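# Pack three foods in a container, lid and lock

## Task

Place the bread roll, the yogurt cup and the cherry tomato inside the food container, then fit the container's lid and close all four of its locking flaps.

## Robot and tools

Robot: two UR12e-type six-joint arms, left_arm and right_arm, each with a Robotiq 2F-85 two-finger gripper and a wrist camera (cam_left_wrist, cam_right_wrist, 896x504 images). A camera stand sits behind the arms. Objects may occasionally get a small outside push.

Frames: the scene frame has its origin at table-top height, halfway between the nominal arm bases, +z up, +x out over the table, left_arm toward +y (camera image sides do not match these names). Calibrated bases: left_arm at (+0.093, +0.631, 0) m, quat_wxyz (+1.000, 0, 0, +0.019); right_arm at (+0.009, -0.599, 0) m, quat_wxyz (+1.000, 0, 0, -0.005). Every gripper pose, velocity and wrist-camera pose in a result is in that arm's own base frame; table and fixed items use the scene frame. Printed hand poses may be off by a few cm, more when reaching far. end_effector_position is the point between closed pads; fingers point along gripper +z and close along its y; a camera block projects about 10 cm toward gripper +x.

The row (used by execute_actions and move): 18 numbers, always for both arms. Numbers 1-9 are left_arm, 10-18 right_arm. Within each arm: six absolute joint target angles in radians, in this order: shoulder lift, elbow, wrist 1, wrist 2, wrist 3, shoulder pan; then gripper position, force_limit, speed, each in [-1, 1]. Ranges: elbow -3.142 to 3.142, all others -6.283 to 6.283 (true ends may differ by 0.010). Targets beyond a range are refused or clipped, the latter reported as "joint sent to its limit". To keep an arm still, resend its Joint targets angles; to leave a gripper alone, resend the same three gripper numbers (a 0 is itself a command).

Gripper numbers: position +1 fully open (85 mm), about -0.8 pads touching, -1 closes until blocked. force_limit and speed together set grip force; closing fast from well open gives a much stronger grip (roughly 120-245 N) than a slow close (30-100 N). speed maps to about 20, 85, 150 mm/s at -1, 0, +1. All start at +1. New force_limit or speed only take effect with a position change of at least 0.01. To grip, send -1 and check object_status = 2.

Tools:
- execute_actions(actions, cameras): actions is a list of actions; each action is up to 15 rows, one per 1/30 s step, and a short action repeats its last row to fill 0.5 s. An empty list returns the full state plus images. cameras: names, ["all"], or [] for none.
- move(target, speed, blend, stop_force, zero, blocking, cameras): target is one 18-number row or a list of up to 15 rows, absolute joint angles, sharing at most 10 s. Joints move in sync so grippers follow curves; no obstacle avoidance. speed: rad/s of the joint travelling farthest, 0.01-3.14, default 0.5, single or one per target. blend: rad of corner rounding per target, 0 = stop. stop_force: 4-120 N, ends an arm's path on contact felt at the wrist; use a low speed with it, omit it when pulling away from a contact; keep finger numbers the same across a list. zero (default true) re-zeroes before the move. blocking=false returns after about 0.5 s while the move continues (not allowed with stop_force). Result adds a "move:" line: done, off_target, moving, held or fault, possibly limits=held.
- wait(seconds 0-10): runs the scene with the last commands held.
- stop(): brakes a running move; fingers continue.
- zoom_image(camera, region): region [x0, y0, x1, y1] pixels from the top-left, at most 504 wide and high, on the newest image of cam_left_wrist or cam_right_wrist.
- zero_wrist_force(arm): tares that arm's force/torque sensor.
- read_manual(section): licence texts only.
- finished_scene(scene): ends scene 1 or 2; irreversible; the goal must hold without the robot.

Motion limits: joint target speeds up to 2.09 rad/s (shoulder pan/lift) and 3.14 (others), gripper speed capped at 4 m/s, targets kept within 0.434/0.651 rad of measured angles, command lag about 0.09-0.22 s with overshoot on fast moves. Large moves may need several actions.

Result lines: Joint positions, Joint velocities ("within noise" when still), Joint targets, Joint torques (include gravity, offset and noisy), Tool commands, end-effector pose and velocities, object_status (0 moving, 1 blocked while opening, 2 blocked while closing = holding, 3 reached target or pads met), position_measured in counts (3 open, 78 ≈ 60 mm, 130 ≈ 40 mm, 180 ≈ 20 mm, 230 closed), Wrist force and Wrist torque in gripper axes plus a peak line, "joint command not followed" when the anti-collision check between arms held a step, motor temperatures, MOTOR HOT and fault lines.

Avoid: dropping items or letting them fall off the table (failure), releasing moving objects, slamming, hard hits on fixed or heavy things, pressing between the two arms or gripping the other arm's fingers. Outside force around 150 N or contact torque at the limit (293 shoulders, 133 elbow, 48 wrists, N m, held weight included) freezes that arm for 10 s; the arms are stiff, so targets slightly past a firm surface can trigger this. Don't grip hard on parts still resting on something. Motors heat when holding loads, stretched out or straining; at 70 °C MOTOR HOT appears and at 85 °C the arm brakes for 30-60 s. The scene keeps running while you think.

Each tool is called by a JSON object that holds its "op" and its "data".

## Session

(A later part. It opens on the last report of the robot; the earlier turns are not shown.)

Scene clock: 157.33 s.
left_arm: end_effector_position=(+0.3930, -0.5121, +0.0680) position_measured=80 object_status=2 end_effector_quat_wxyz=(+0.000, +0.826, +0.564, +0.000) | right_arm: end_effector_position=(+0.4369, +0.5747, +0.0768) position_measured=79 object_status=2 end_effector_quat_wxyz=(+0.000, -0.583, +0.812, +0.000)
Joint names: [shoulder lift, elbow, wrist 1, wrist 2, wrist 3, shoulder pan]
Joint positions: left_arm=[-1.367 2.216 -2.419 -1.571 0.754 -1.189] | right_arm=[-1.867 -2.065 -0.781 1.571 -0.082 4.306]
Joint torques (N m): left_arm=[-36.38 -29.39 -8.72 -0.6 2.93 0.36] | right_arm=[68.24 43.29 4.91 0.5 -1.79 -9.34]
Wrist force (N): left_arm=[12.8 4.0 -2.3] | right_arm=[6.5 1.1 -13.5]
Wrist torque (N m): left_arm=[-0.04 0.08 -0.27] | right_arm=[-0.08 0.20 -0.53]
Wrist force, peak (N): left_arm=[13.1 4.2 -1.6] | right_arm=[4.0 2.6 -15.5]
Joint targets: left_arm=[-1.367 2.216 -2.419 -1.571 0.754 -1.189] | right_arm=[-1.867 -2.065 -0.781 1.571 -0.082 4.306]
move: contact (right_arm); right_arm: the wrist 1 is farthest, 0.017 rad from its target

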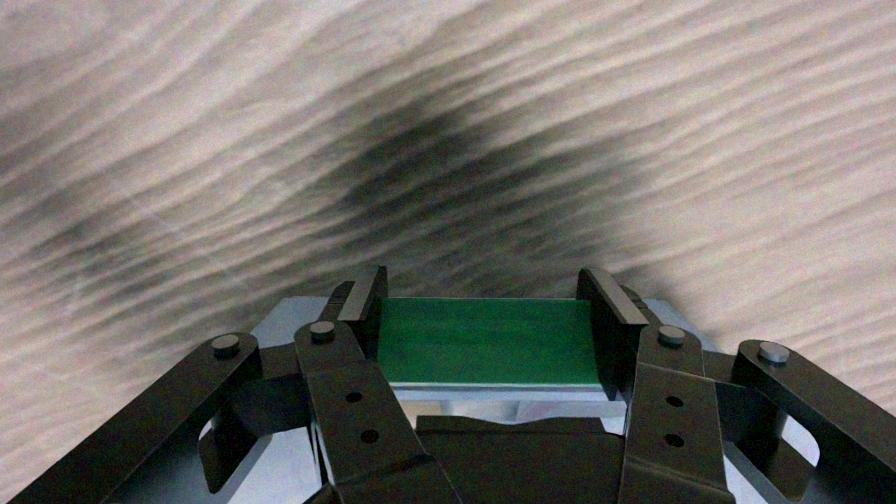

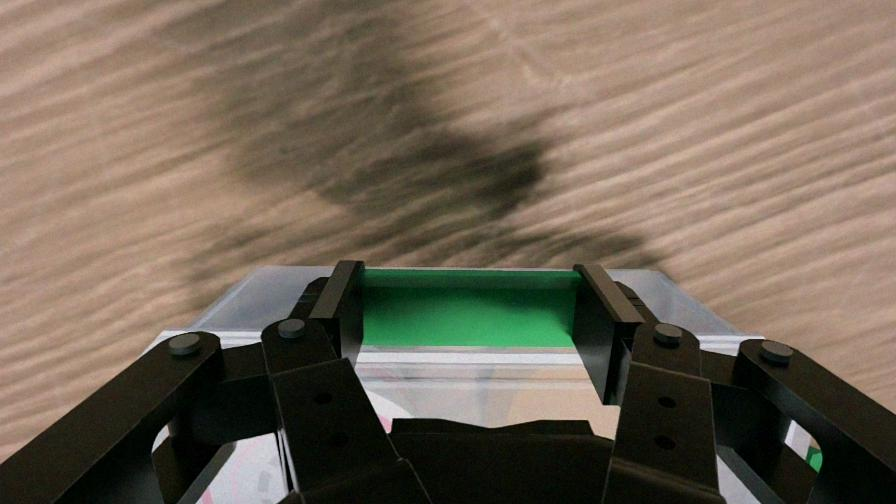

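{"op": "move", "data": {"target": [[-1.3808,2.2099,-2.3999,-1.5708,0.7542,-1.1894,-1,0.2,-1,-1.8672,-2.0650,-0.7802,1.5708,-0.0816,4.3060,0.1,0.2,-1]], "speed": 0.03}}

{"op": "execute_actions", "data": {"actions": [[[-1.3808,2.2099,-2.3999,-1.5708,0.7542,-1.1894,0.5,0.2,-1,-1.8672,-2.0650,-0.7802,1.5708,-0.0816,4.3060,0.5,0.2,-1]]], "cameras": ["all"]}}

Scene clock: 158.50 s.
left_arm: end_effector_position=(+0.3930, -0.5122, +0.0770) position_measured=80 object_status=2 end_effector_quat_wxyz=(+0.000, +0.826, +0.564, +0.000) | right_arm: end_effector_position=(+0.4370, +0.5749, +0.0765) position_measured=79 object_status=2 end_effector_quat_wxyz=(+0.000, -0.583, +0.812, +0.000)
Joint names: [shoulder lift, elbow, wrist 1, wrist 2, wrist 3, shoulder pan]
Joint positions: left_arm=[-1.381 2.21 -2.4 -1.571 0.754 -1.189] | right_arm=[-1.867 -2.065 -0.78 1.571 -0.082 4.306]
Joint torques (N m): left_arm=[-56.43 -40.07 0.85 -2.75 2.47 -7.88] | right_arm=[44.65 41.09 6.35 0.17 -1.5 -8.17]
Wrist force (N): left_arm=[-1.1 3.5 1.4] | right_arm=[3.1 2.8 -14.1]
Wrist torque (N m): left_arm=[-0.05 0.34 -0.25] | right_arm=[-0.08 -0.03 -0.44]
Wrist force, peak (N): left_arm=[12.9 4.3 -0.8] | right_arm=[8.3 3.2 -15.1]
Joint targets: left_arm=[-1.381 2.210 -2.400 -1.571 0.754 -1.189] | right_arm=[-1.867 -2.065 -0.780 1.571 -0.082 4.306]
move: done

Scene clock: 159.20 s.
left_arm: end_effector_position=(+0.3930, -0.5122, +0.0770) position_measured=66 object_status=3 end_effector_quat_wxyz=(+0.000, +0.826, +0.564, +0.000) | right_arm: end_effector_position=(+0.4370, +0.5749, +0.0765) position_measured=66 object_status=3 end_effector_quat_wxyz=(+0.000, -0.583, +0.812, +0.000)
Joint names: [shoulder lift, elbow, wrist 1, wrist 2, wrist 3, shoulder pan]
Joint positions: left_arm=[-1.381 2.21 -2.4 -1.571 0.754 -1.189] | right_arm=[-1.867 -2.065 -0.78 1.571 -0.082 4.306]
Joint torques (N m): left_arm=[-54.65 -39.22 -2.14 -3.18 2.83 -11.86] | right_arm=[68.41 36.62 4.18 -0.12 -1.2 -0.85]
Wrist force (N): left_arm=[0.4 -0.3 0.2] | right_arm=[-0.5 -0.7 0.4]
Wrist torque (N m): left_arm=[-0.12 0.25 0.17] | right_arm=[0.06 0.18 -0.27]
Wrist force, peak (N): left_arm=[-2.1 3.4 1.4] | right_arm=[3.1 3.2 -15.6]
Joint targets: left_arm=[-1.381 2.210 -2.400 -1.571 0.754 -1.189] | right_arm=[-1.867 -2.065 -0.780 1.571 -0.082 4.306]

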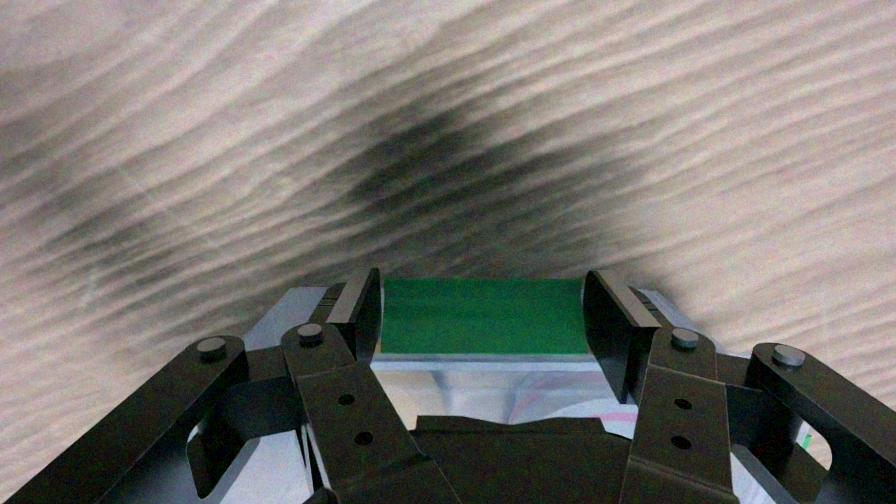

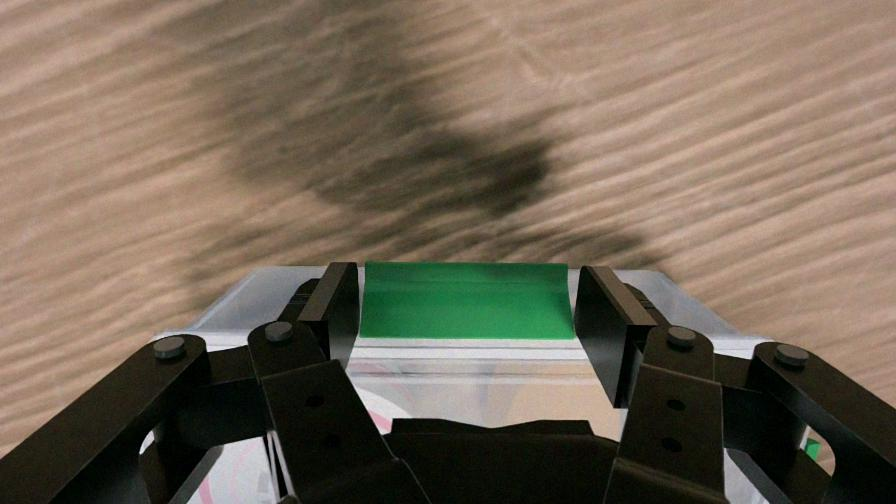

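{"op": "move", "data": {"target": [[-1.5364,2.1078,-2.1422,-1.5708,0.7542,-1.1894,0.5,0.2,-1,-1.7273,-1.9709,-1.0142,1.5708,-0.0816,4.3060,0.5,0.2,-1]], "speed": 0.15, "cameras": ["all"]}}

Scene clock: 161.53 s.
left_arm: end_effector_position=(+0.3930, -0.5122, +0.1999) position_measured=66 object_status=3 end_effector_quat_wxyz=(+0.000, +0.826, +0.564, +0.000) | right_arm: end_effector_position=(+0.4369, +0.5747, +0.2000) position_measured=66 object_status=3 end_effector_quat_wxyz=(+0.000, -0.583, +0.812, +0.000)
Joint names: [shoulder lift, elbow, wrist 1, wrist 2, wrist 3, shoulder pan]
Joint positions: left_arm=[-1.536 2.108 -2.142 -1.571 0.754 -1.189] | right_arm=[-1.727 -1.971 -1.014 1.571 -0.082 4.306]
Joint torques (N m): left_arm=[-49.98 -48.89 0.49 -3.16 1.44 -15.54] | right_arm=[71.52 54.41 1.77 0.22 -0.68 9.92]
Wrist force (N): left_arm=[0.6 -0.3 0.4] | right_arm=[-0.3 -1.2 0.8]
Wrist torque (N m): left_arm=[-0.14 0.21 0.17] | right_arm=[-0.06 0.12 -0.27]
Wrist force, peak (N): left_arm=[0.6 -0.2 -1.0] | right_arm=[-1.2 -1.5 0.3]
Joint targets: left_arm=[-1.536 2.108 -2.142 -1.571 0.754 -1.189] | right_arm=[-1.727 -1.971 -1.014 1.571 -0.082 4.306]
move: done

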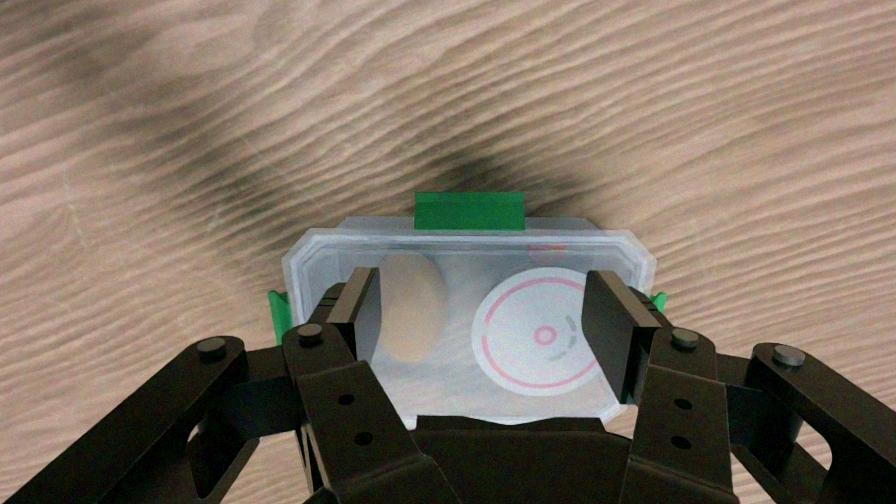

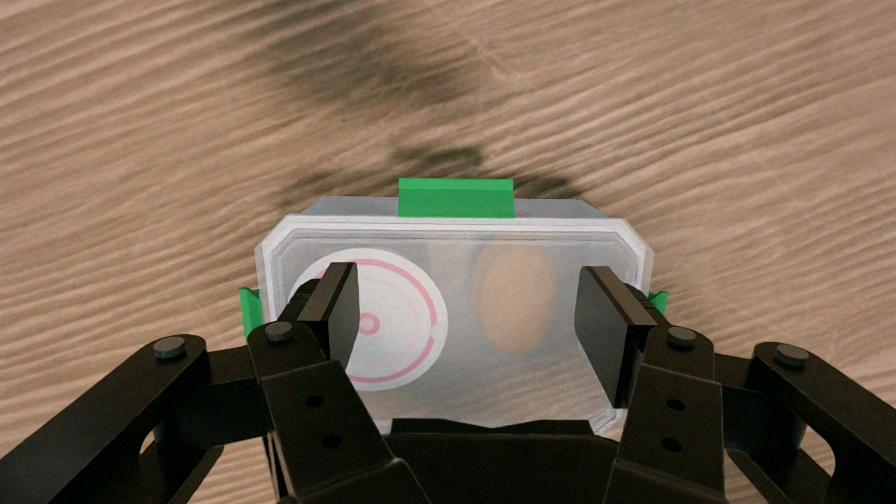

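{"op": "move", "data": {"target": [[-1.4260,2.1843,-2.3291,-1.5708,0.7533,-1.1903,-1,0.2,1,-1.8165,-2.0548,-0.8411,1.5708,-0.0821,4.3055,-1,0.2,1]], "speed": 0.2}}

{"op": "move", "data": {"target": [[-1.3621,2.2141,-2.4228,-1.5708,0.7533,-1.1903,-1,0.2,1,-1.8736,-2.0822,-0.7566,1.5708,-0.0821,4.3055,-1,0.2,1]], "speed": 0.04, "stop_force": 10, "cameras": ["all"]}}

Scene clock: 163.67 s.
left_arm: end_effector_position=(+0.3931, -0.5140, +0.1101) position_measured=234 object_status=3 end_effector_quat_wxyz=(+0.000, +0.826, +0.564, +0.000) | right_arm: end_effector_position=(+0.4349, +0.5693, +0.1101) position_measured=234 object_status=3 end_effector_quat_wxyz=(+0.000, -0.583, +0.812, +0.000)
Joint names: [shoulder lift, elbow, wrist 1, wrist 2, wrist 3, shoulder pan]
Joint positions: left_arm=[-1.426 2.184 -2.329 -1.571 0.753 -1.19] | right_arm=[-1.816 -2.055 -0.841 1.571 -0.082 4.306]
Joint torques (N m): left_arm=[-33.46 -29.49 -7.26 -3.13 -2.9 -16.07] | right_arm=[51.99 29.77 8.14 0.44 -2.19 -13.98]
Wrist force (N): left_arm=[0.2 -0.1 0.0] | right_arm=[-0.7 -0.7 0.6]
Wrist torque (N m): left_arm=[-0.09 0.29 0.29] | right_arm=[0.02 0.23 -0.29]
Wrist force, peak (N): left_arm=[-0.2 0.0 -1.4] | right_arm=[-1.5 -1.4 -1.9]
Joint targets: left_arm=[-1.426 2.184 -2.329 -1.571 0.753 -1.190] | right_arm=[-1.817 -2.055 -0.841 1.571 -0.082 4.306]
move: done

Scene clock: 166.90 s.
left_arm: end_effector_position=(+0.3931, -0.5139, +0.0660) position_measured=234 object_status=3 end_effector_quat_wxyz=(+0.000, +0.826, +0.564, +0.000) | right_arm: end_effector_position=(+0.4349, +0.5692, +0.0660) position_measured=234 object_status=3 end_effector_quat_wxyz=(+0.000, -0.583, +0.812, +0.000)
Joint names: [shoulder lift, elbow, wrist 1, wrist 2, wrist 3, shoulder pan]
Joint positions: left_arm=[-1.362 2.214 -2.423 -1.571 0.753 -1.19] | right_arm=[-1.874 -2.082 -0.757 1.571 -0.082 4.305]
Joint torques (N m): left_arm=[-35.44 -28.59 -7.68 -2.47 -2.55 -8.91] | right_arm=[50.32 28.29 7.84 0.35 -2.04 -10.33]
Wrist force (N): left_arm=[3.2 -0.2 -0.9] | right_arm=[4.8 -0.2 -7.4]
Wrist torque (N m): left_arm=[-0.11 0.33 0.29] | right_arm=[0.15 0.31 -0.26]
Wrist force, peak (N): left_arm=[4.1 -0.5 -4.6] | right_arm=[5.7 -0.5 -8.2]
Joint targets: left_arm=[-1.362 2.214 -2.423 -1.571 0.753 -1.190] | right_arm=[-1.874 -2.082 -0.757 1.571 -0.082 4.306]
move: done

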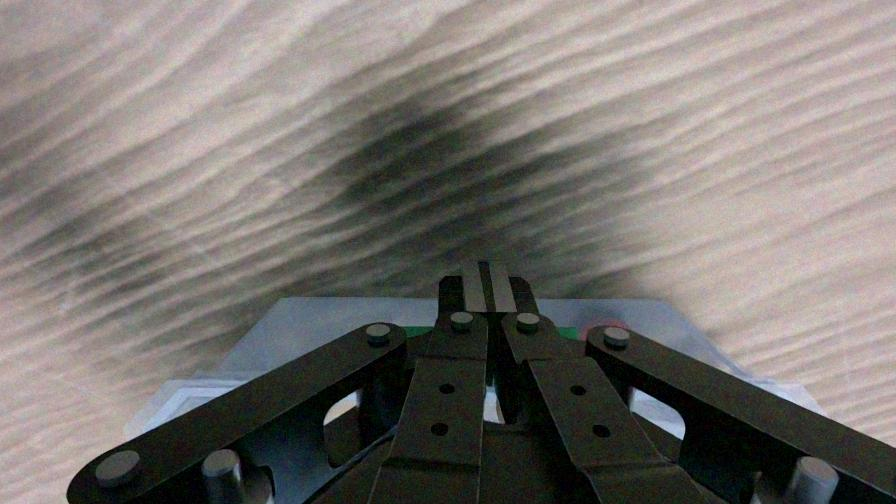

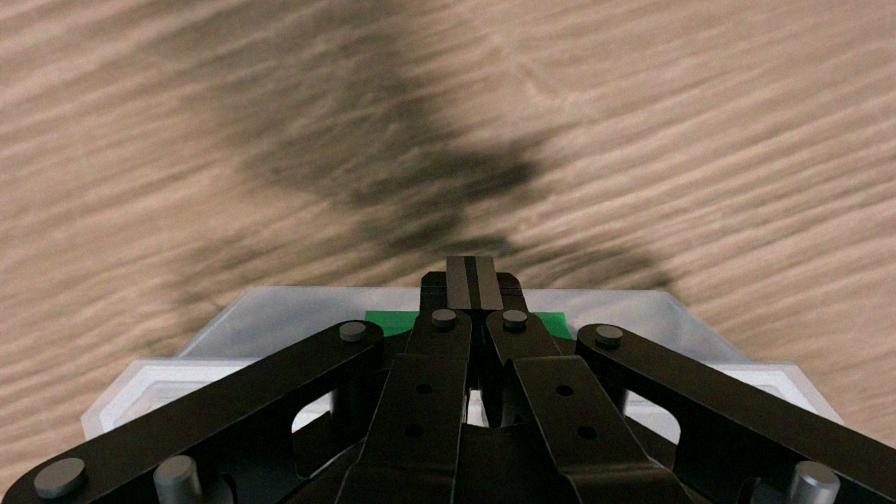

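{"op": "move", "data": {"target": [[-1.3518,2.2003,-2.4193,-1.5708,0.7383,-1.2053,-1,0.2,1,-1.8911,-2.0562,-0.7651,1.5708,-0.0807,4.3069,-1,0.2,1]], "speed": 0.02, "stop_force": 60, "zero": false, "cameras": ["all"]}}

Scene clock: 168.30 s.
left_arm: end_effector_position=(+0.3924, -0.5157, +0.0658) position_measured=234 object_status=3 end_effector_quat_wxyz=(+0.000, +0.826, +0.564, +0.000) | right_arm: end_effector_position=(+0.4355, +0.5706, +0.0658) position_measured=234 object_status=3 end_effector_quat_wxyz=(+0.000, -0.583, +0.812, +0.000)
Joint names: [shoulder lift, elbow, wrist 1, wrist 2, wrist 3, shoulder pan]
Joint positions: left_arm=[-1.36 2.212 -2.422 -1.571 0.751 -1.193] | right_arm=[-1.876 -2.079 -0.758 1.571 -0.082 4.306]
Joint torques (N m): left_arm=[-55.23 -51.28 -18.31 -14.84 2.63 -19.39] | right_arm=[59.59 50.98 19.77 0.58 -1.25 15.95]
Wrist force (N): left_arm=[60.9 -0.2 -8.0] | right_arm=[57.2 2.3 -32.2]
Wrist torque (N m): left_arm=[-0.13 1.07 0.25] | right_arm=[-0.02 0.56 -0.32]
Wrist force, peak (N): left_arm=[70.5 -0.3 -10.7] | right_arm=[72.9 4.5 -43.6]
Joint targets: left_arm=[-1.360 2.212 -2.422 -1.571 0.751 -1.193] | right_arm=[-1.876 -2.079 -0.758 1.571 -0.082 4.305]
move: contact (left_arm, right_arm); left_arm: the shoulder pan is farthest, 0.013 rad from its target; right_arm: the elbow is farthest, 0.023 rad from its target

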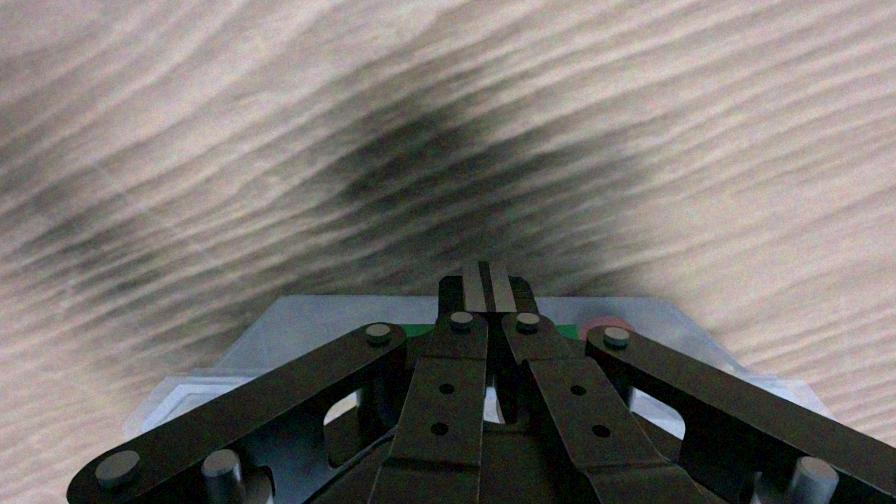

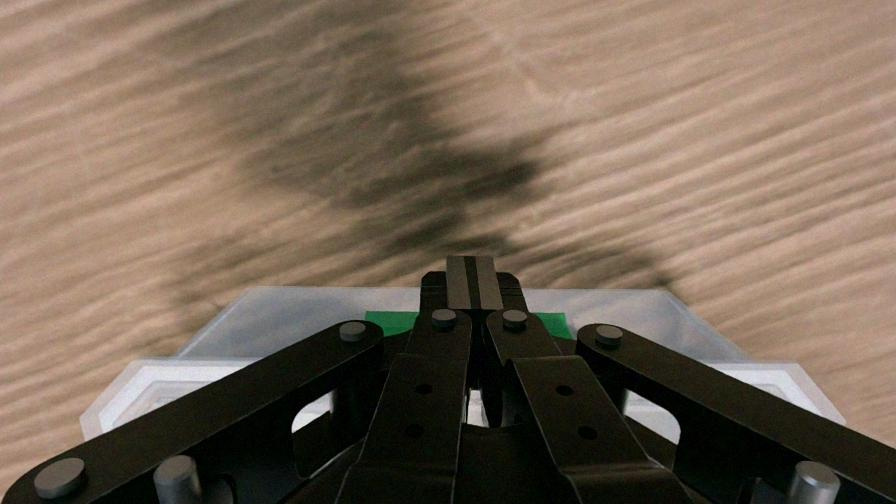

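{"op": "move", "data": {"target": [[-1.3518,2.2003,-2.4193,-1.5708,0.7383,-1.2053,-1,0.2,1,-1.8911,-2.0562,-0.7651,1.5708,-0.0807,4.3069,-1,0.2,1]], "speed": 0.02, "stop_force": 90, "zero": false, "cameras": ["all"]}}

Scene clock: 169.60 s.
left_arm: end_effector_position=(+0.3920, -0.5165, +0.0658) position_measured=234 object_status=3 end_effector_quat_wxyz=(+0.000, +0.826, +0.564, +0.000) | right_arm: end_effector_position=(+0.4358, +0.5713, +0.0658) position_measured=234 object_status=3 end_effector_quat_wxyz=(+0.000, -0.583, +0.812, +0.000)
Joint names: [shoulder lift, elbow, wrist 1, wrist 2, wrist 3, shoulder pan]
Joint positions: left_arm=[-1.36 2.211 -2.422 -1.571 0.75 -1.194] | right_arm=[-1.877 -2.078 -0.759 1.571 -0.082 4.306]
Joint torques (N m): left_arm=[-57.62 -63.85 -23.25 -17.16 3.07 -34.98] | right_arm=[52.4 68.14 27.91 0.07 -1.61 18.67]
Wrist force (N): left_arm=[89.3 0.2 -13.3] | right_arm=[91.5 5.1 -47.1]
Wrist torque (N m): left_arm=[-0.09 1.42 0.24] | right_arm=[-0.05 0.73 -0.35]
Wrist force, peak (N): left_arm=[99.1 0.7 -17.1] | right_arm=[104.8 6.8 -59.5]
Joint targets: left_arm=[-1.360 2.211 -2.422 -1.571 0.750 -1.194] | right_arm=[-1.877 -2.078 -0.759 1.571 -0.082 4.306]
move: contact (left_arm, right_arm); left_arm: the shoulder pan is farthest, 0.012 rad from its target; right_arm: the elbow is farthest, 0.021 rad from its target

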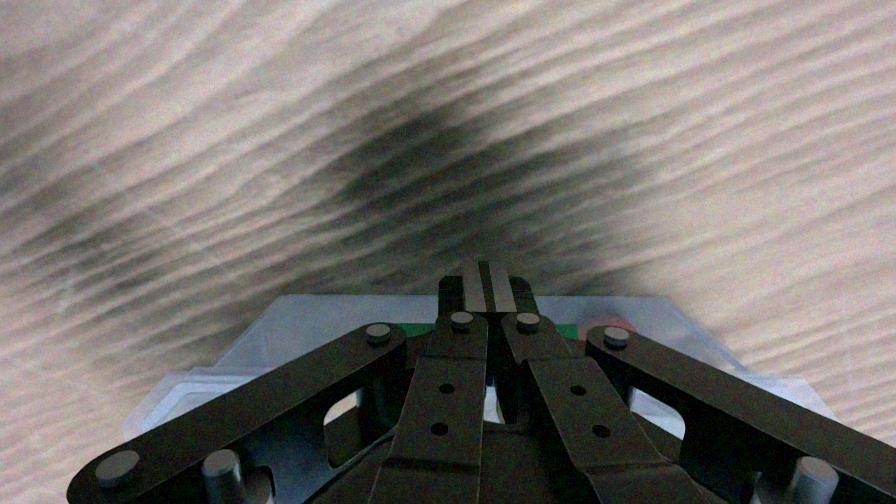

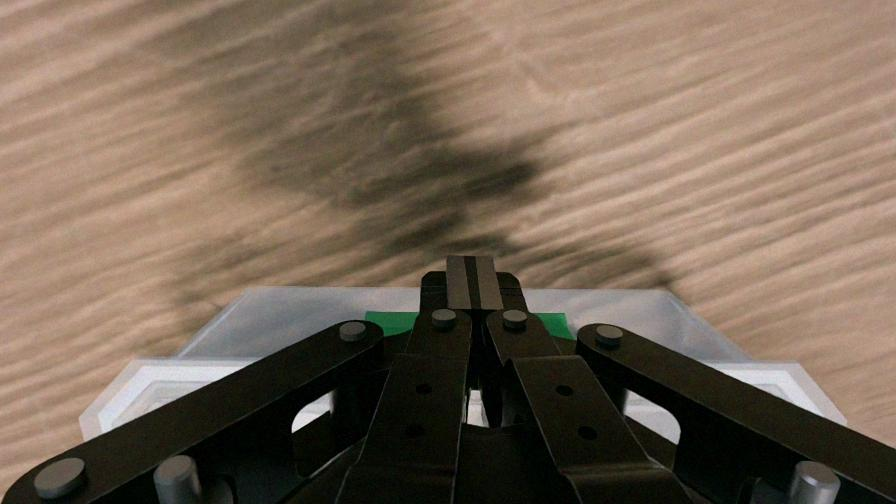

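{"op": "move", "data": {"target": [[-1.3621,2.2141,-2.4228,-1.5708,0.7533,-1.1903,-1,0.2,1,-1.8736,-2.0822,-0.7566,1.5708,-0.0821,4.3055,-1,0.2,1],[-1.5364,2.1078,-2.1422,-1.5708,0.7542,-1.1894,-1,0.2,1,-1.7273,-1.9709,-1.0142,1.5708,-0.0816,4.3060,-1,0.2,1]], "speed": [0.1,0.4], "cameras": ["all"]}}

Scene clock: 182.07 s.
left_arm: end_effector_position=(+0.3955, -0.5139, +0.1180) position_measured=234 object_status=3 end_effector_quat_wxyz=(-0.002, +0.826, +0.564, +0.003) | right_arm: end_effector_position=(+0.4362, +0.5718, +0.1193) position_measured=234 object_status=3 end_effector_quat_wxyz=(-0.003, -0.583, +0.812, -0.002)
Joint names: [shoulder lift, elbow, wrist 1, wrist 2, wrist 3, shoulder pan]
Joint positions: left_arm=[-1.434 2.174 -2.306 -1.567 0.754 -1.189] | right_arm=[-1.811 -2.039 -0.87 1.571 -0.082 4.305]
Joint torques (N m): left_arm=[-43.85 -40.6 -4.4 -0.75 0.16 0.07] | right_arm=[64.71 43.4 6.7 0.07 -0.25 2.97]
Wrist force (N): left_arm=[15.7 -0.7 3.7] | right_arm=[15.2 -1.5 1.7]
Wrist torque (N m): left_arm=[-0.11 0.68 0.23] | right_arm=[-0.03 0.33 -0.23]
Wrist force, peak (N): left_arm=[132.5 6.9 -5.3] | right_arm=[127.0 0.7 -21.5]
Joint targets: left_arm=[-1.434 2.174 -2.306 -1.567 0.754 -1.189] | right_arm=[-1.811 -2.039 -0.870 1.571 -0.082 4.305]
Tool commands: left_gripper/position=-1.0 left_gripper/force_limit=+0.2 left_gripper/speed=+1.0 right_gripper/position=-1.0 right_gripper/force_limit=+0.2 right_gripper/speed=+1.0
FORCE FAULT: contact force on the left arm reached its limit, and that arm stopped for 10 seconds. FORCE FAULT: contact force on the right arm reached its limit, and that arm stopped for 10 seconds. On each arm, the contact can be on any part of the arm, not only on its tool. Those arms' remaining commands of this call were not run. During its stop the left arm's controller moved it back a little. During its stop the right arm's controller moved it back a little. Those arms' targets are now where they stood when their stops ended, not their last commands. Those arms accept commands again.
move: fault (left_arm, right_arm); path passed 1 of 2 targets; left_arm: the wrist 1 is farthest, 0.164 rad from its target; right_arm: the wrist 1 is farthest, 0.145 rad from its target

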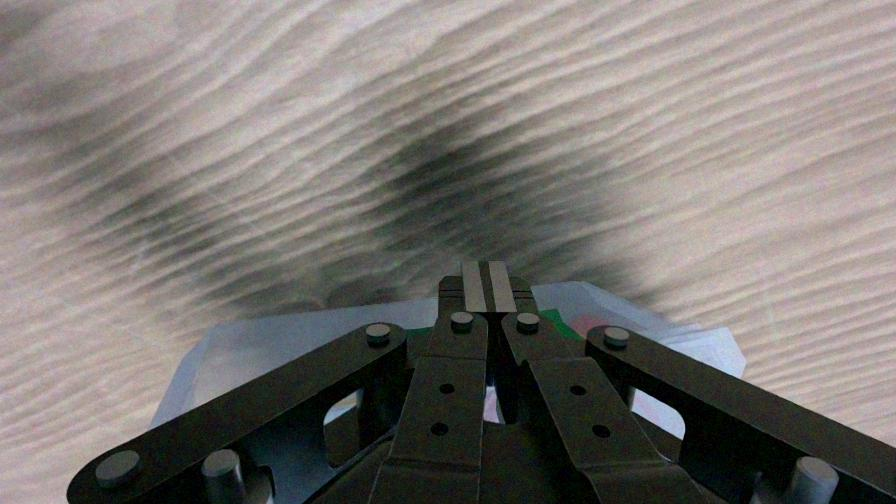

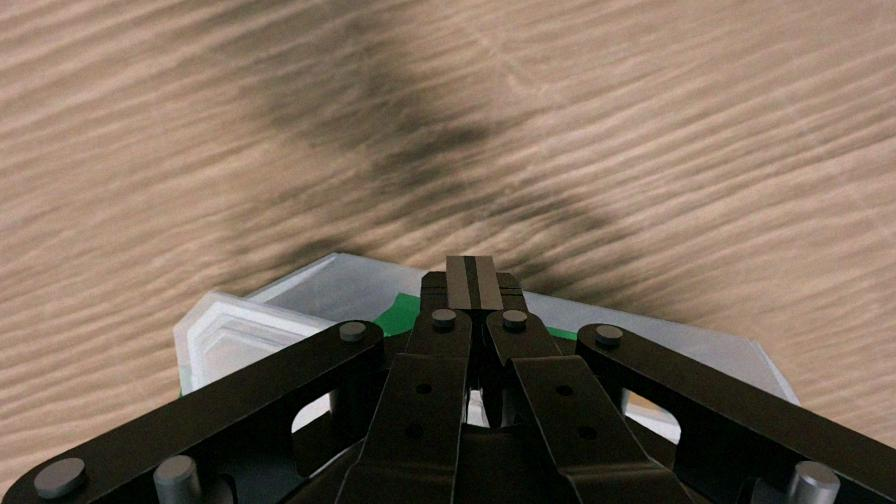

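{"op": "move", "data": {"target": [-1.5364,2.1078,-2.1422,-1.5708,0.7542,-1.1894,-1,0.2,1,-1.7273,-1.9709,-1.0142,1.5708,-0.0816,4.3060,-1,0.2,1], "speed": 0.1, "stop_force": 30, "cameras": ["all"]}}

{"op": "zero_wrist_force", "data": {"arm": "left_arm"}}

{"op": "zero_wrist_force", "data": {"arm": "right_arm"}}

Scene clock: 184.90 s.
left_arm: end_effector_position=(+0.3930, -0.5122, +0.2000) position_measured=234 object_status=3 end_effector_quat_wxyz=(+0.000, +0.826, +0.564, +0.000) | right_arm: end_effector_position=(+0.4369, +0.5747, +0.2000) position_measured=234 object_status=3 end_effector_quat_wxyz=(+0.000, -0.583, +0.812, +0.000)
Joint names: [shoulder lift, elbow, wrist 1, wrist 2, wrist 3, shoulder pan]
Joint positions: left_arm=[-1.536 2.108 -2.142 -1.571 0.754 -1.189] | right_arm=[-1.727 -1.971 -1.014 1.571 -0.082 4.306]
Joint torques (N m): left_arm=[-51.07 -49.22 -0.3 -3.23 2.69 -14.27] | right_arm=[71.56 53.65 1.9 1.76 1.97 16.66]
Wrist force (N): left_arm=[0.1 -0.2 0.2] | right_arm=[1.4 2.2 -0.7]
Wrist torque (N m): left_arm=[-0.13 0.30 0.18] | right_arm=[0.49 -0.16 -0.34]
Wrist force, peak (N): left_arm=[15.8 -0.9 4.7] | right_arm=[14.9 -1.2 1.6]
Joint targets: left_arm=[-1.536 2.108 -2.142 -1.571 0.754 -1.189] | right_arm=[-1.727 -1.971 -1.014 1.571 -0.082 4.306]
move: done

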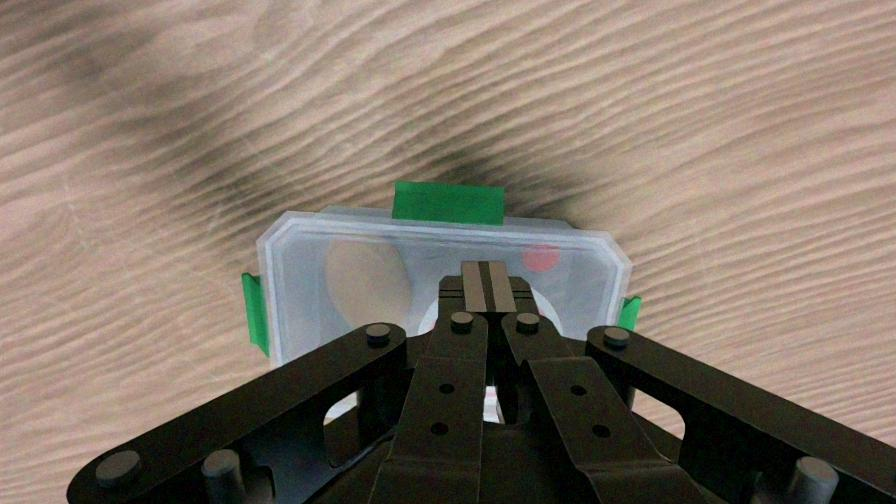

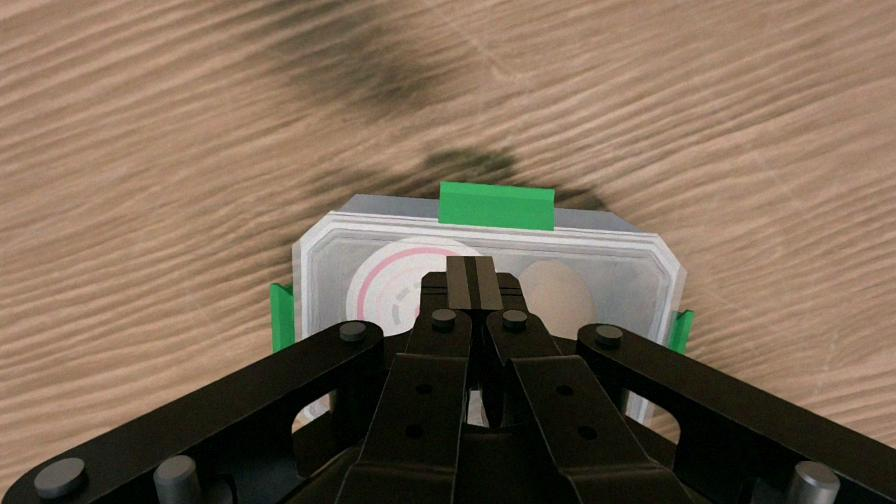

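Wrist force sensor zeroed.

Wrist force sensor zeroed.

{"op": "move", "data": {"target": [-1.4453,2.2076,-2.3331,-1.5708,0.8215,-1.1921,-1,0.2,1,-1.8126,-2.0603,-0.8395,1.5708,0.0236,4.3412,-1,0.2,1], "speed": 0.2, "stop_force": 15, "cameras": ["all"]}}

Scene clock: 187.93 s.
left_arm: end_effector_position=(+0.3873, -0.5023, +0.1100) position_measured=234 object_status=3 end_effector_quat_wxyz=(+0.000, +0.845, +0.535, +0.000) | right_arm: end_effector_position=(+0.4133, +0.5817, +0.1099) position_measured=234 object_status=3 end_effector_quat_wxyz=(+0.000, -0.555, +0.832, +0.000)
Joint names: [shoulder lift, elbow, wrist 1, wrist 2, wrist 3, shoulder pan]
Joint positions: left_arm=[-1.445 2.208 -2.333 -1.571 0.822 -1.192] | right_arm=[-1.813 -2.06 -0.839 1.571 0.024 4.341]
Joint torques (N m): left_arm=[-30.85 -27.97 -7.61 -3.25 2.82 -14.71] | right_arm=[52.17 30.32 7.64 1.43 1.94 20.68]
Wrist force (N, zeroed by zero_wrist_force): left_arm=[0.0 -0.1 -0.1] | right_arm=[0.3 0.3 0.5]
Wrist torque (N m, zeroed by zero_wrist_force): left_arm=[0.00 0.01 -0.01] | right_arm=[0.07 0.00 -0.07]
Wrist force, peak (N, zeroed by zero_wrist_force): left_arm=[-0.4 0.1 -1.7] | right_arm=[0.6 1.0 1.6]
Joint targets: left_arm=[-1.445 2.208 -2.333 -1.571 0.821 -1.192] | right_arm=[-1.813 -2.060 -0.840 1.571 0.024 4.341]
move: done

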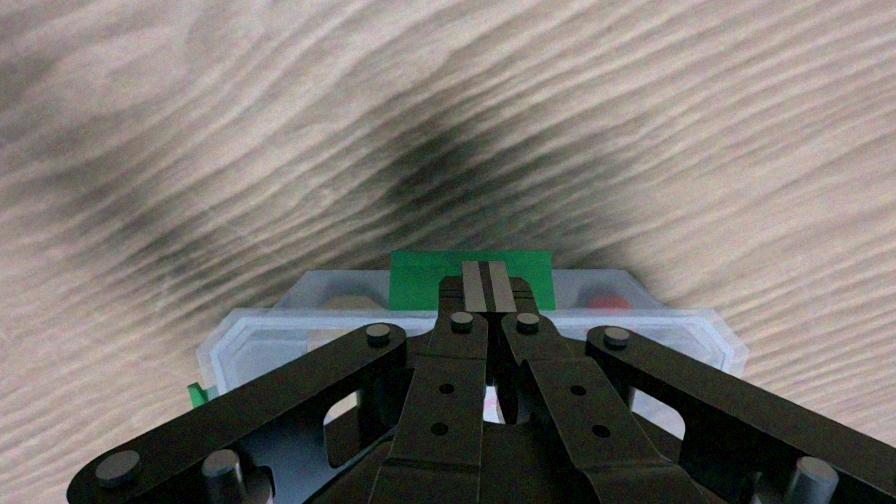

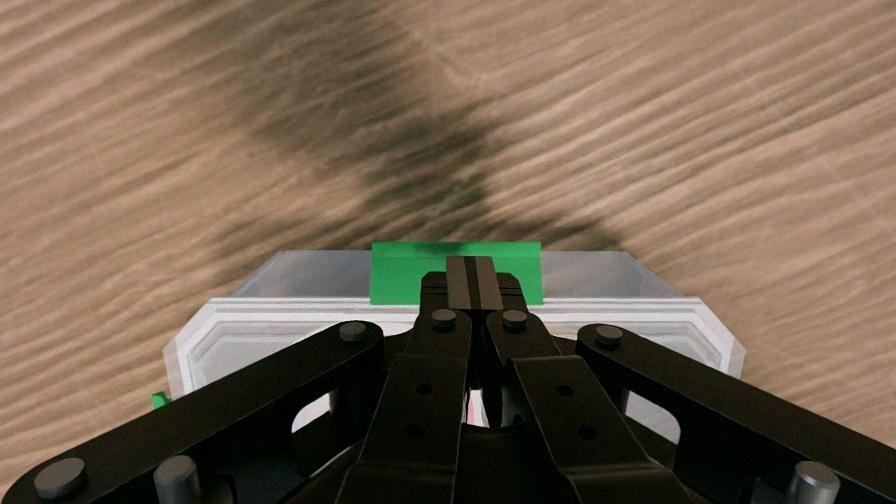

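{"op": "move", "data": {"target": [-1.3799,2.2379,-2.4288,-1.5708,0.8215,-1.1921,-1,0.2,1,-1.8696,-2.0878,-0.7550,1.5708,0.0236,4.3412,-1,0.2,1], "speed": 0.03, "stop_force": 10, "cameras": ["all"]}}

Scene clock: 192.17 s.
left_arm: end_effector_position=(+0.3873, -0.5023, +0.0659) position_measured=234 object_status=3 end_effector_quat_wxyz=(+0.000, +0.845, +0.535, +0.000) | right_arm: end_effector_position=(+0.4133, +0.5816, +0.0662) position_measured=234 object_status=3 end_effector_quat_wxyz=(+0.000, -0.555, +0.832, +0.000)
Joint names: [shoulder lift, elbow, wrist 1, wrist 2, wrist 3, shoulder pan]
Joint positions: left_arm=[-1.38 2.238 -2.429 -1.571 0.822 -1.192] | right_arm=[-1.869 -2.088 -0.755 1.571 0.024 4.341]
Joint torques (N m): left_arm=[-33.34 -26.96 -7.76 -2.6 2.83 -16.9] | right_arm=[64.4 30.86 3.05 0.64 2.1 17.32]
Wrist force (N, zeroed by zero_wrist_force): left_arm=[2.3 -0.1 -1.5] | right_arm=[5.8 0.7 -10.6]
Wrist torque (N m, zeroed by zero_wrist_force): left_arm=[0.01 -0.02 -0.02] | right_arm=[0.17 -0.04 -0.05]
Wrist force, peak (N, zeroed by zero_wrist_force): left_arm=[2.3 0.0 -1.6] | right_arm=[6.0 0.0 -11.1]
Joint targets: left_arm=[-1.380 2.238 -2.429 -1.571 0.821 -1.192] | right_arm=[-1.869 -2.088 -0.755 1.571 0.024 4.341]
move: contact (right_arm)

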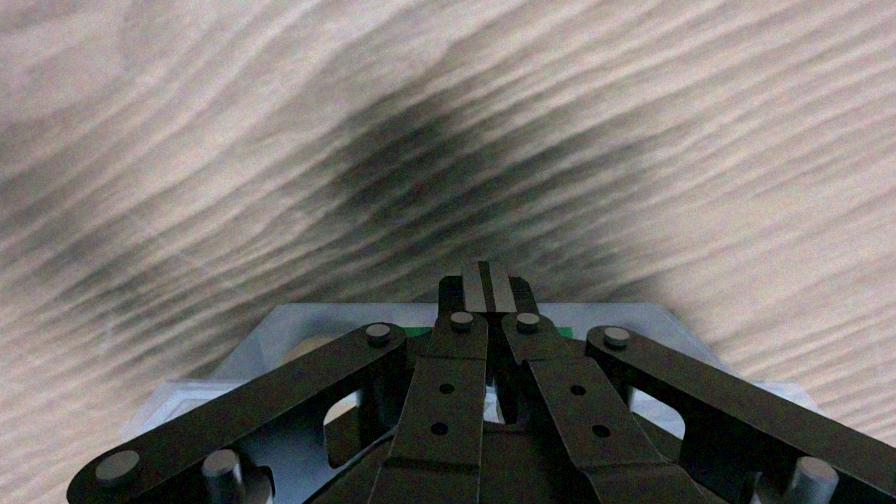

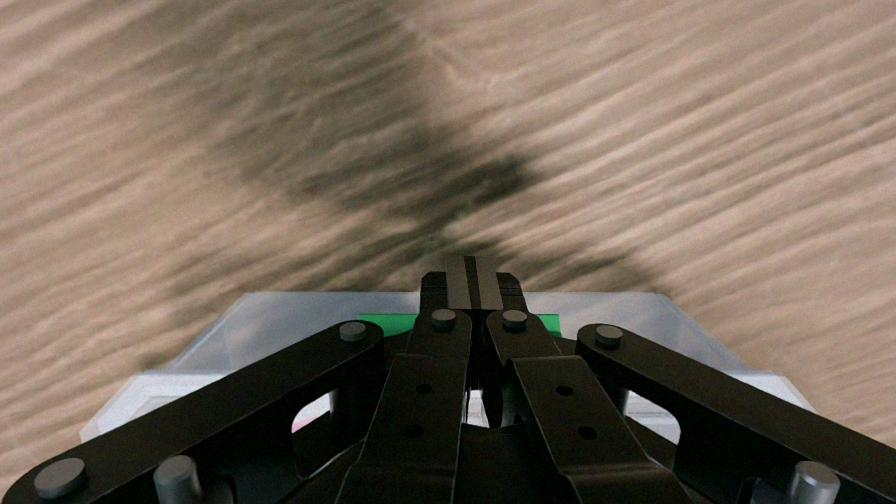

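{"op": "move", "data": {"target": [-1.3710,2.2261,-2.4259,-1.5708,0.8049,-1.2087,-1,0.2,1,-1.8878,-2.0613,-0.7633,1.5708,0.0230,4.3406,-1,0.2,1], "speed": 0.02, "stop_force": 60, "cameras": ["all"]}}

Scene clock: 193.93 s.
left_arm: end_effector_position=(+0.3854, -0.5061, +0.0658) position_measured=234 object_status=3 end_effector_quat_wxyz=(+0.000, +0.845, +0.535, +0.000) | right_arm: end_effector_position=(+0.4149, +0.5855, +0.0660) position_measured=234 object_status=3 end_effector_quat_wxyz=(+0.000, -0.555, +0.832, +0.000)
Joint names: [shoulder lift, elbow, wrist 1, wrist 2, wrist 3, shoulder pan]
Joint positions: left_arm=[-1.377 2.234 -2.428 -1.57 0.816 -1.197] | right_arm=[-1.875 -2.079 -0.758 1.571 0.023 4.341]
Joint torques (N m): left_arm=[-55.31 -51.59 -18.57 -17.48 3.17 -22.38] | right_arm=[65.98 58.51 21.42 -0.33 0.34 23.27]
Wrist force (N, zeroed by zero_wrist_force): left_arm=[65.5 1.8 -6.8] | right_arm=[62.8 3.9 -24.9]
Wrist torque (N m, zeroed by zero_wrist_force): left_arm=[0.01 0.83 0.04] | right_arm=[0.16 0.17 -0.11]
Wrist force, peak (N, zeroed by zero_wrist_force): left_arm=[75.0 2.2 -9.0] | right_arm=[79.4 3.9 -37.6]
Joint targets: left_arm=[-1.377 2.234 -2.428 -1.570 0.816 -1.197] | right_arm=[-1.875 -2.079 -0.758 1.571 0.023 4.341]
move: contact (left_arm, right_arm); left_arm: the shoulder pan is farthest, 0.011 rad from its target; right_arm: the elbow is farthest, 0.018 rad from its target

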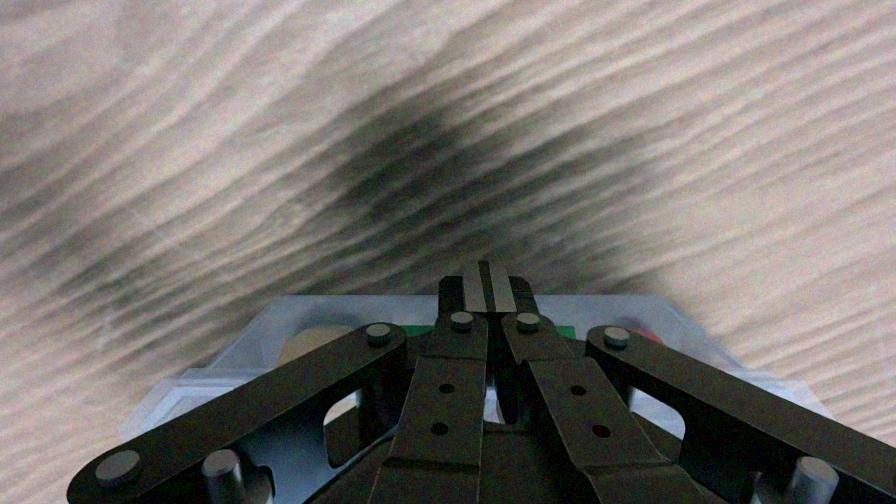

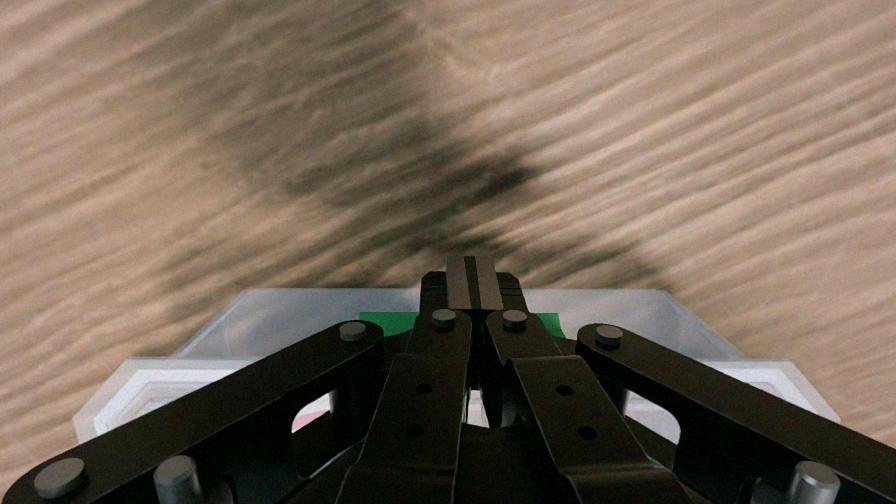

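{"op": "move", "data": {"target": [[-1.3799,2.2379,-2.4288,-1.5708,0.8215,-1.1921,-1,0.2,1,-1.8696,-2.0878,-0.7550,1.5708,0.0236,4.3412,-1,0.2,1],[-1.3954,2.2315,-2.4069,-1.5708,0.8215,-1.1921,-1,0.2,1,-1.8563,-2.0821,-0.7740,1.5708,0.0236,4.3412,-1,0.2,1]], "speed": 0.03}}

{"op": "move", "data": {"target": [-1.3863,2.2198,-2.4043,-1.5708,0.8049,-1.2087,-1,0.2,1,-1.8747,-2.0557,-0.7820,1.5708,0.0230,4.3406,-1,0.2,1], "speed": 0.02, "stop_force": 60, "cameras": ["all"]}}

Scene clock: 196.27 s.
left_arm: end_effector_position=(+0.3873, -0.5023, +0.0759) position_measured=234 object_status=3 end_effector_quat_wxyz=(+0.000, +0.845, +0.535, +0.000) | right_arm: end_effector_position=(+0.4133, +0.5816, +0.0759) position_measured=234 object_status=3 end_effector_quat_wxyz=(+0.000, -0.555, +0.832, +0.000)
Joint names: [shoulder lift, elbow, wrist 1, wrist 2, wrist 3, shoulder pan]
Joint positions: left_arm=[-1.395 2.232 -2.407 -1.571 0.822 -1.192] | right_arm=[-1.856 -2.082 -0.774 1.571 0.024 4.341]
Joint torques (N m): left_arm=[-56.57 -41.24 -0.5 3.28 2.59 14.65] | right_arm=[74.23 47.32 1.35 -1.58 1.88 8.09]
Wrist force (N, zeroed by zero_wrist_force): left_arm=[0.1 0.0 -0.5] | right_arm=[-1.5 0.1 0.1]
Wrist torque (N m, zeroed by zero_wrist_force): left_arm=[0.02 0.00 0.00] | right_arm=[0.07 0.30 -0.05]
Wrist force, peak (N, zeroed by zero_wrist_force): left_arm=[65.7 1.6 -7.0] | right_arm=[63.2 3.2 -26.4]
Joint targets: left_arm=[-1.395 2.232 -2.407 -1.571 0.821 -1.192] | right_arm=[-1.856 -2.082 -0.774 1.571 0.024 4.341]
move: done

Scene clock: 197.87 s.
left_arm: end_effector_position=(+0.3851, -0.5068, +0.0759) position_measured=234 object_status=3 end_effector_quat_wxyz=(+0.000, +0.845, +0.535, +0.000) | right_arm: end_effector_position=(+0.4153, +0.5864, +0.0757) position_measured=234 object_status=3 end_effector_quat_wxyz=(+0.000, -0.555, +0.832, +0.000)
Joint names: [shoulder lift, elbow, wrist 1, wrist 2, wrist 3, shoulder pan]
Joint positions: left_arm=[-1.392 2.227 -2.406 -1.57 0.815 -1.198] | right_arm=[-1.864 -2.072 -0.778 1.571 0.023 4.341]
Joint torques (N m): left_arm=[-48.62 -45.7 -15.84 -15.86 3.04 -19.89] | right_arm=[76.79 62.3 22.16 -1.74 0.24 13.29]
Wrist force (N, zeroed by zero_wrist_force): left_arm=[60.2 1.1 -17.1] | right_arm=[53.8 6.2 -10.2]
Wrist torque (N m, zeroed by zero_wrist_force): left_arm=[0.00 0.49 0.00] | right_arm=[-0.03 1.10 -0.15]
Wrist force, peak (N, zeroed by zero_wrist_force): left_arm=[75.7 -0.5 -23.8] | right_arm=[69.5 6.4 -22.9]
Joint targets: left_arm=[-1.392 2.227 -2.406 -1.570 0.815 -1.198] | right_arm=[-1.864 -2.072 -0.778 1.571 0.023 4.341]
move: contact (left_arm, right_arm); right_arm: the elbow is farthest, 0.016 rad from its target

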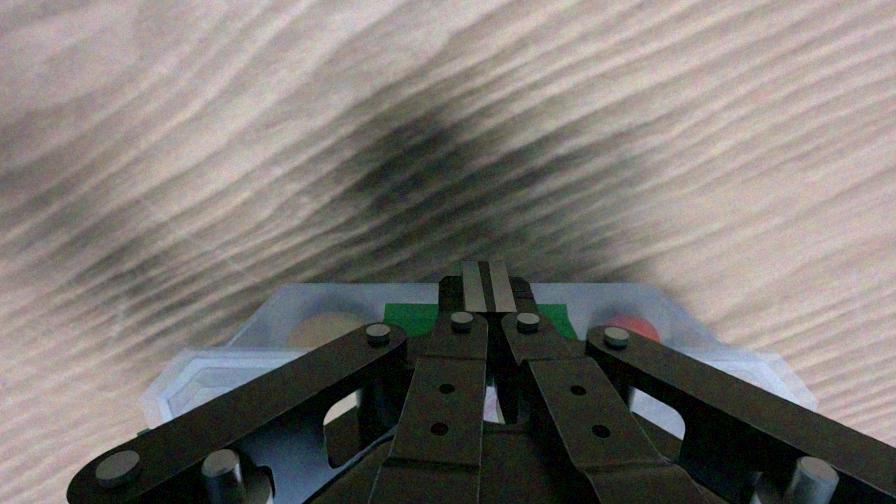

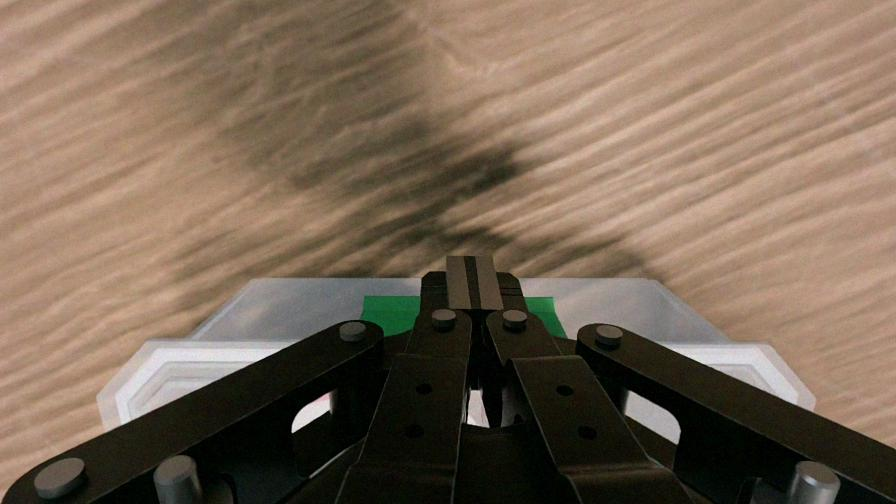

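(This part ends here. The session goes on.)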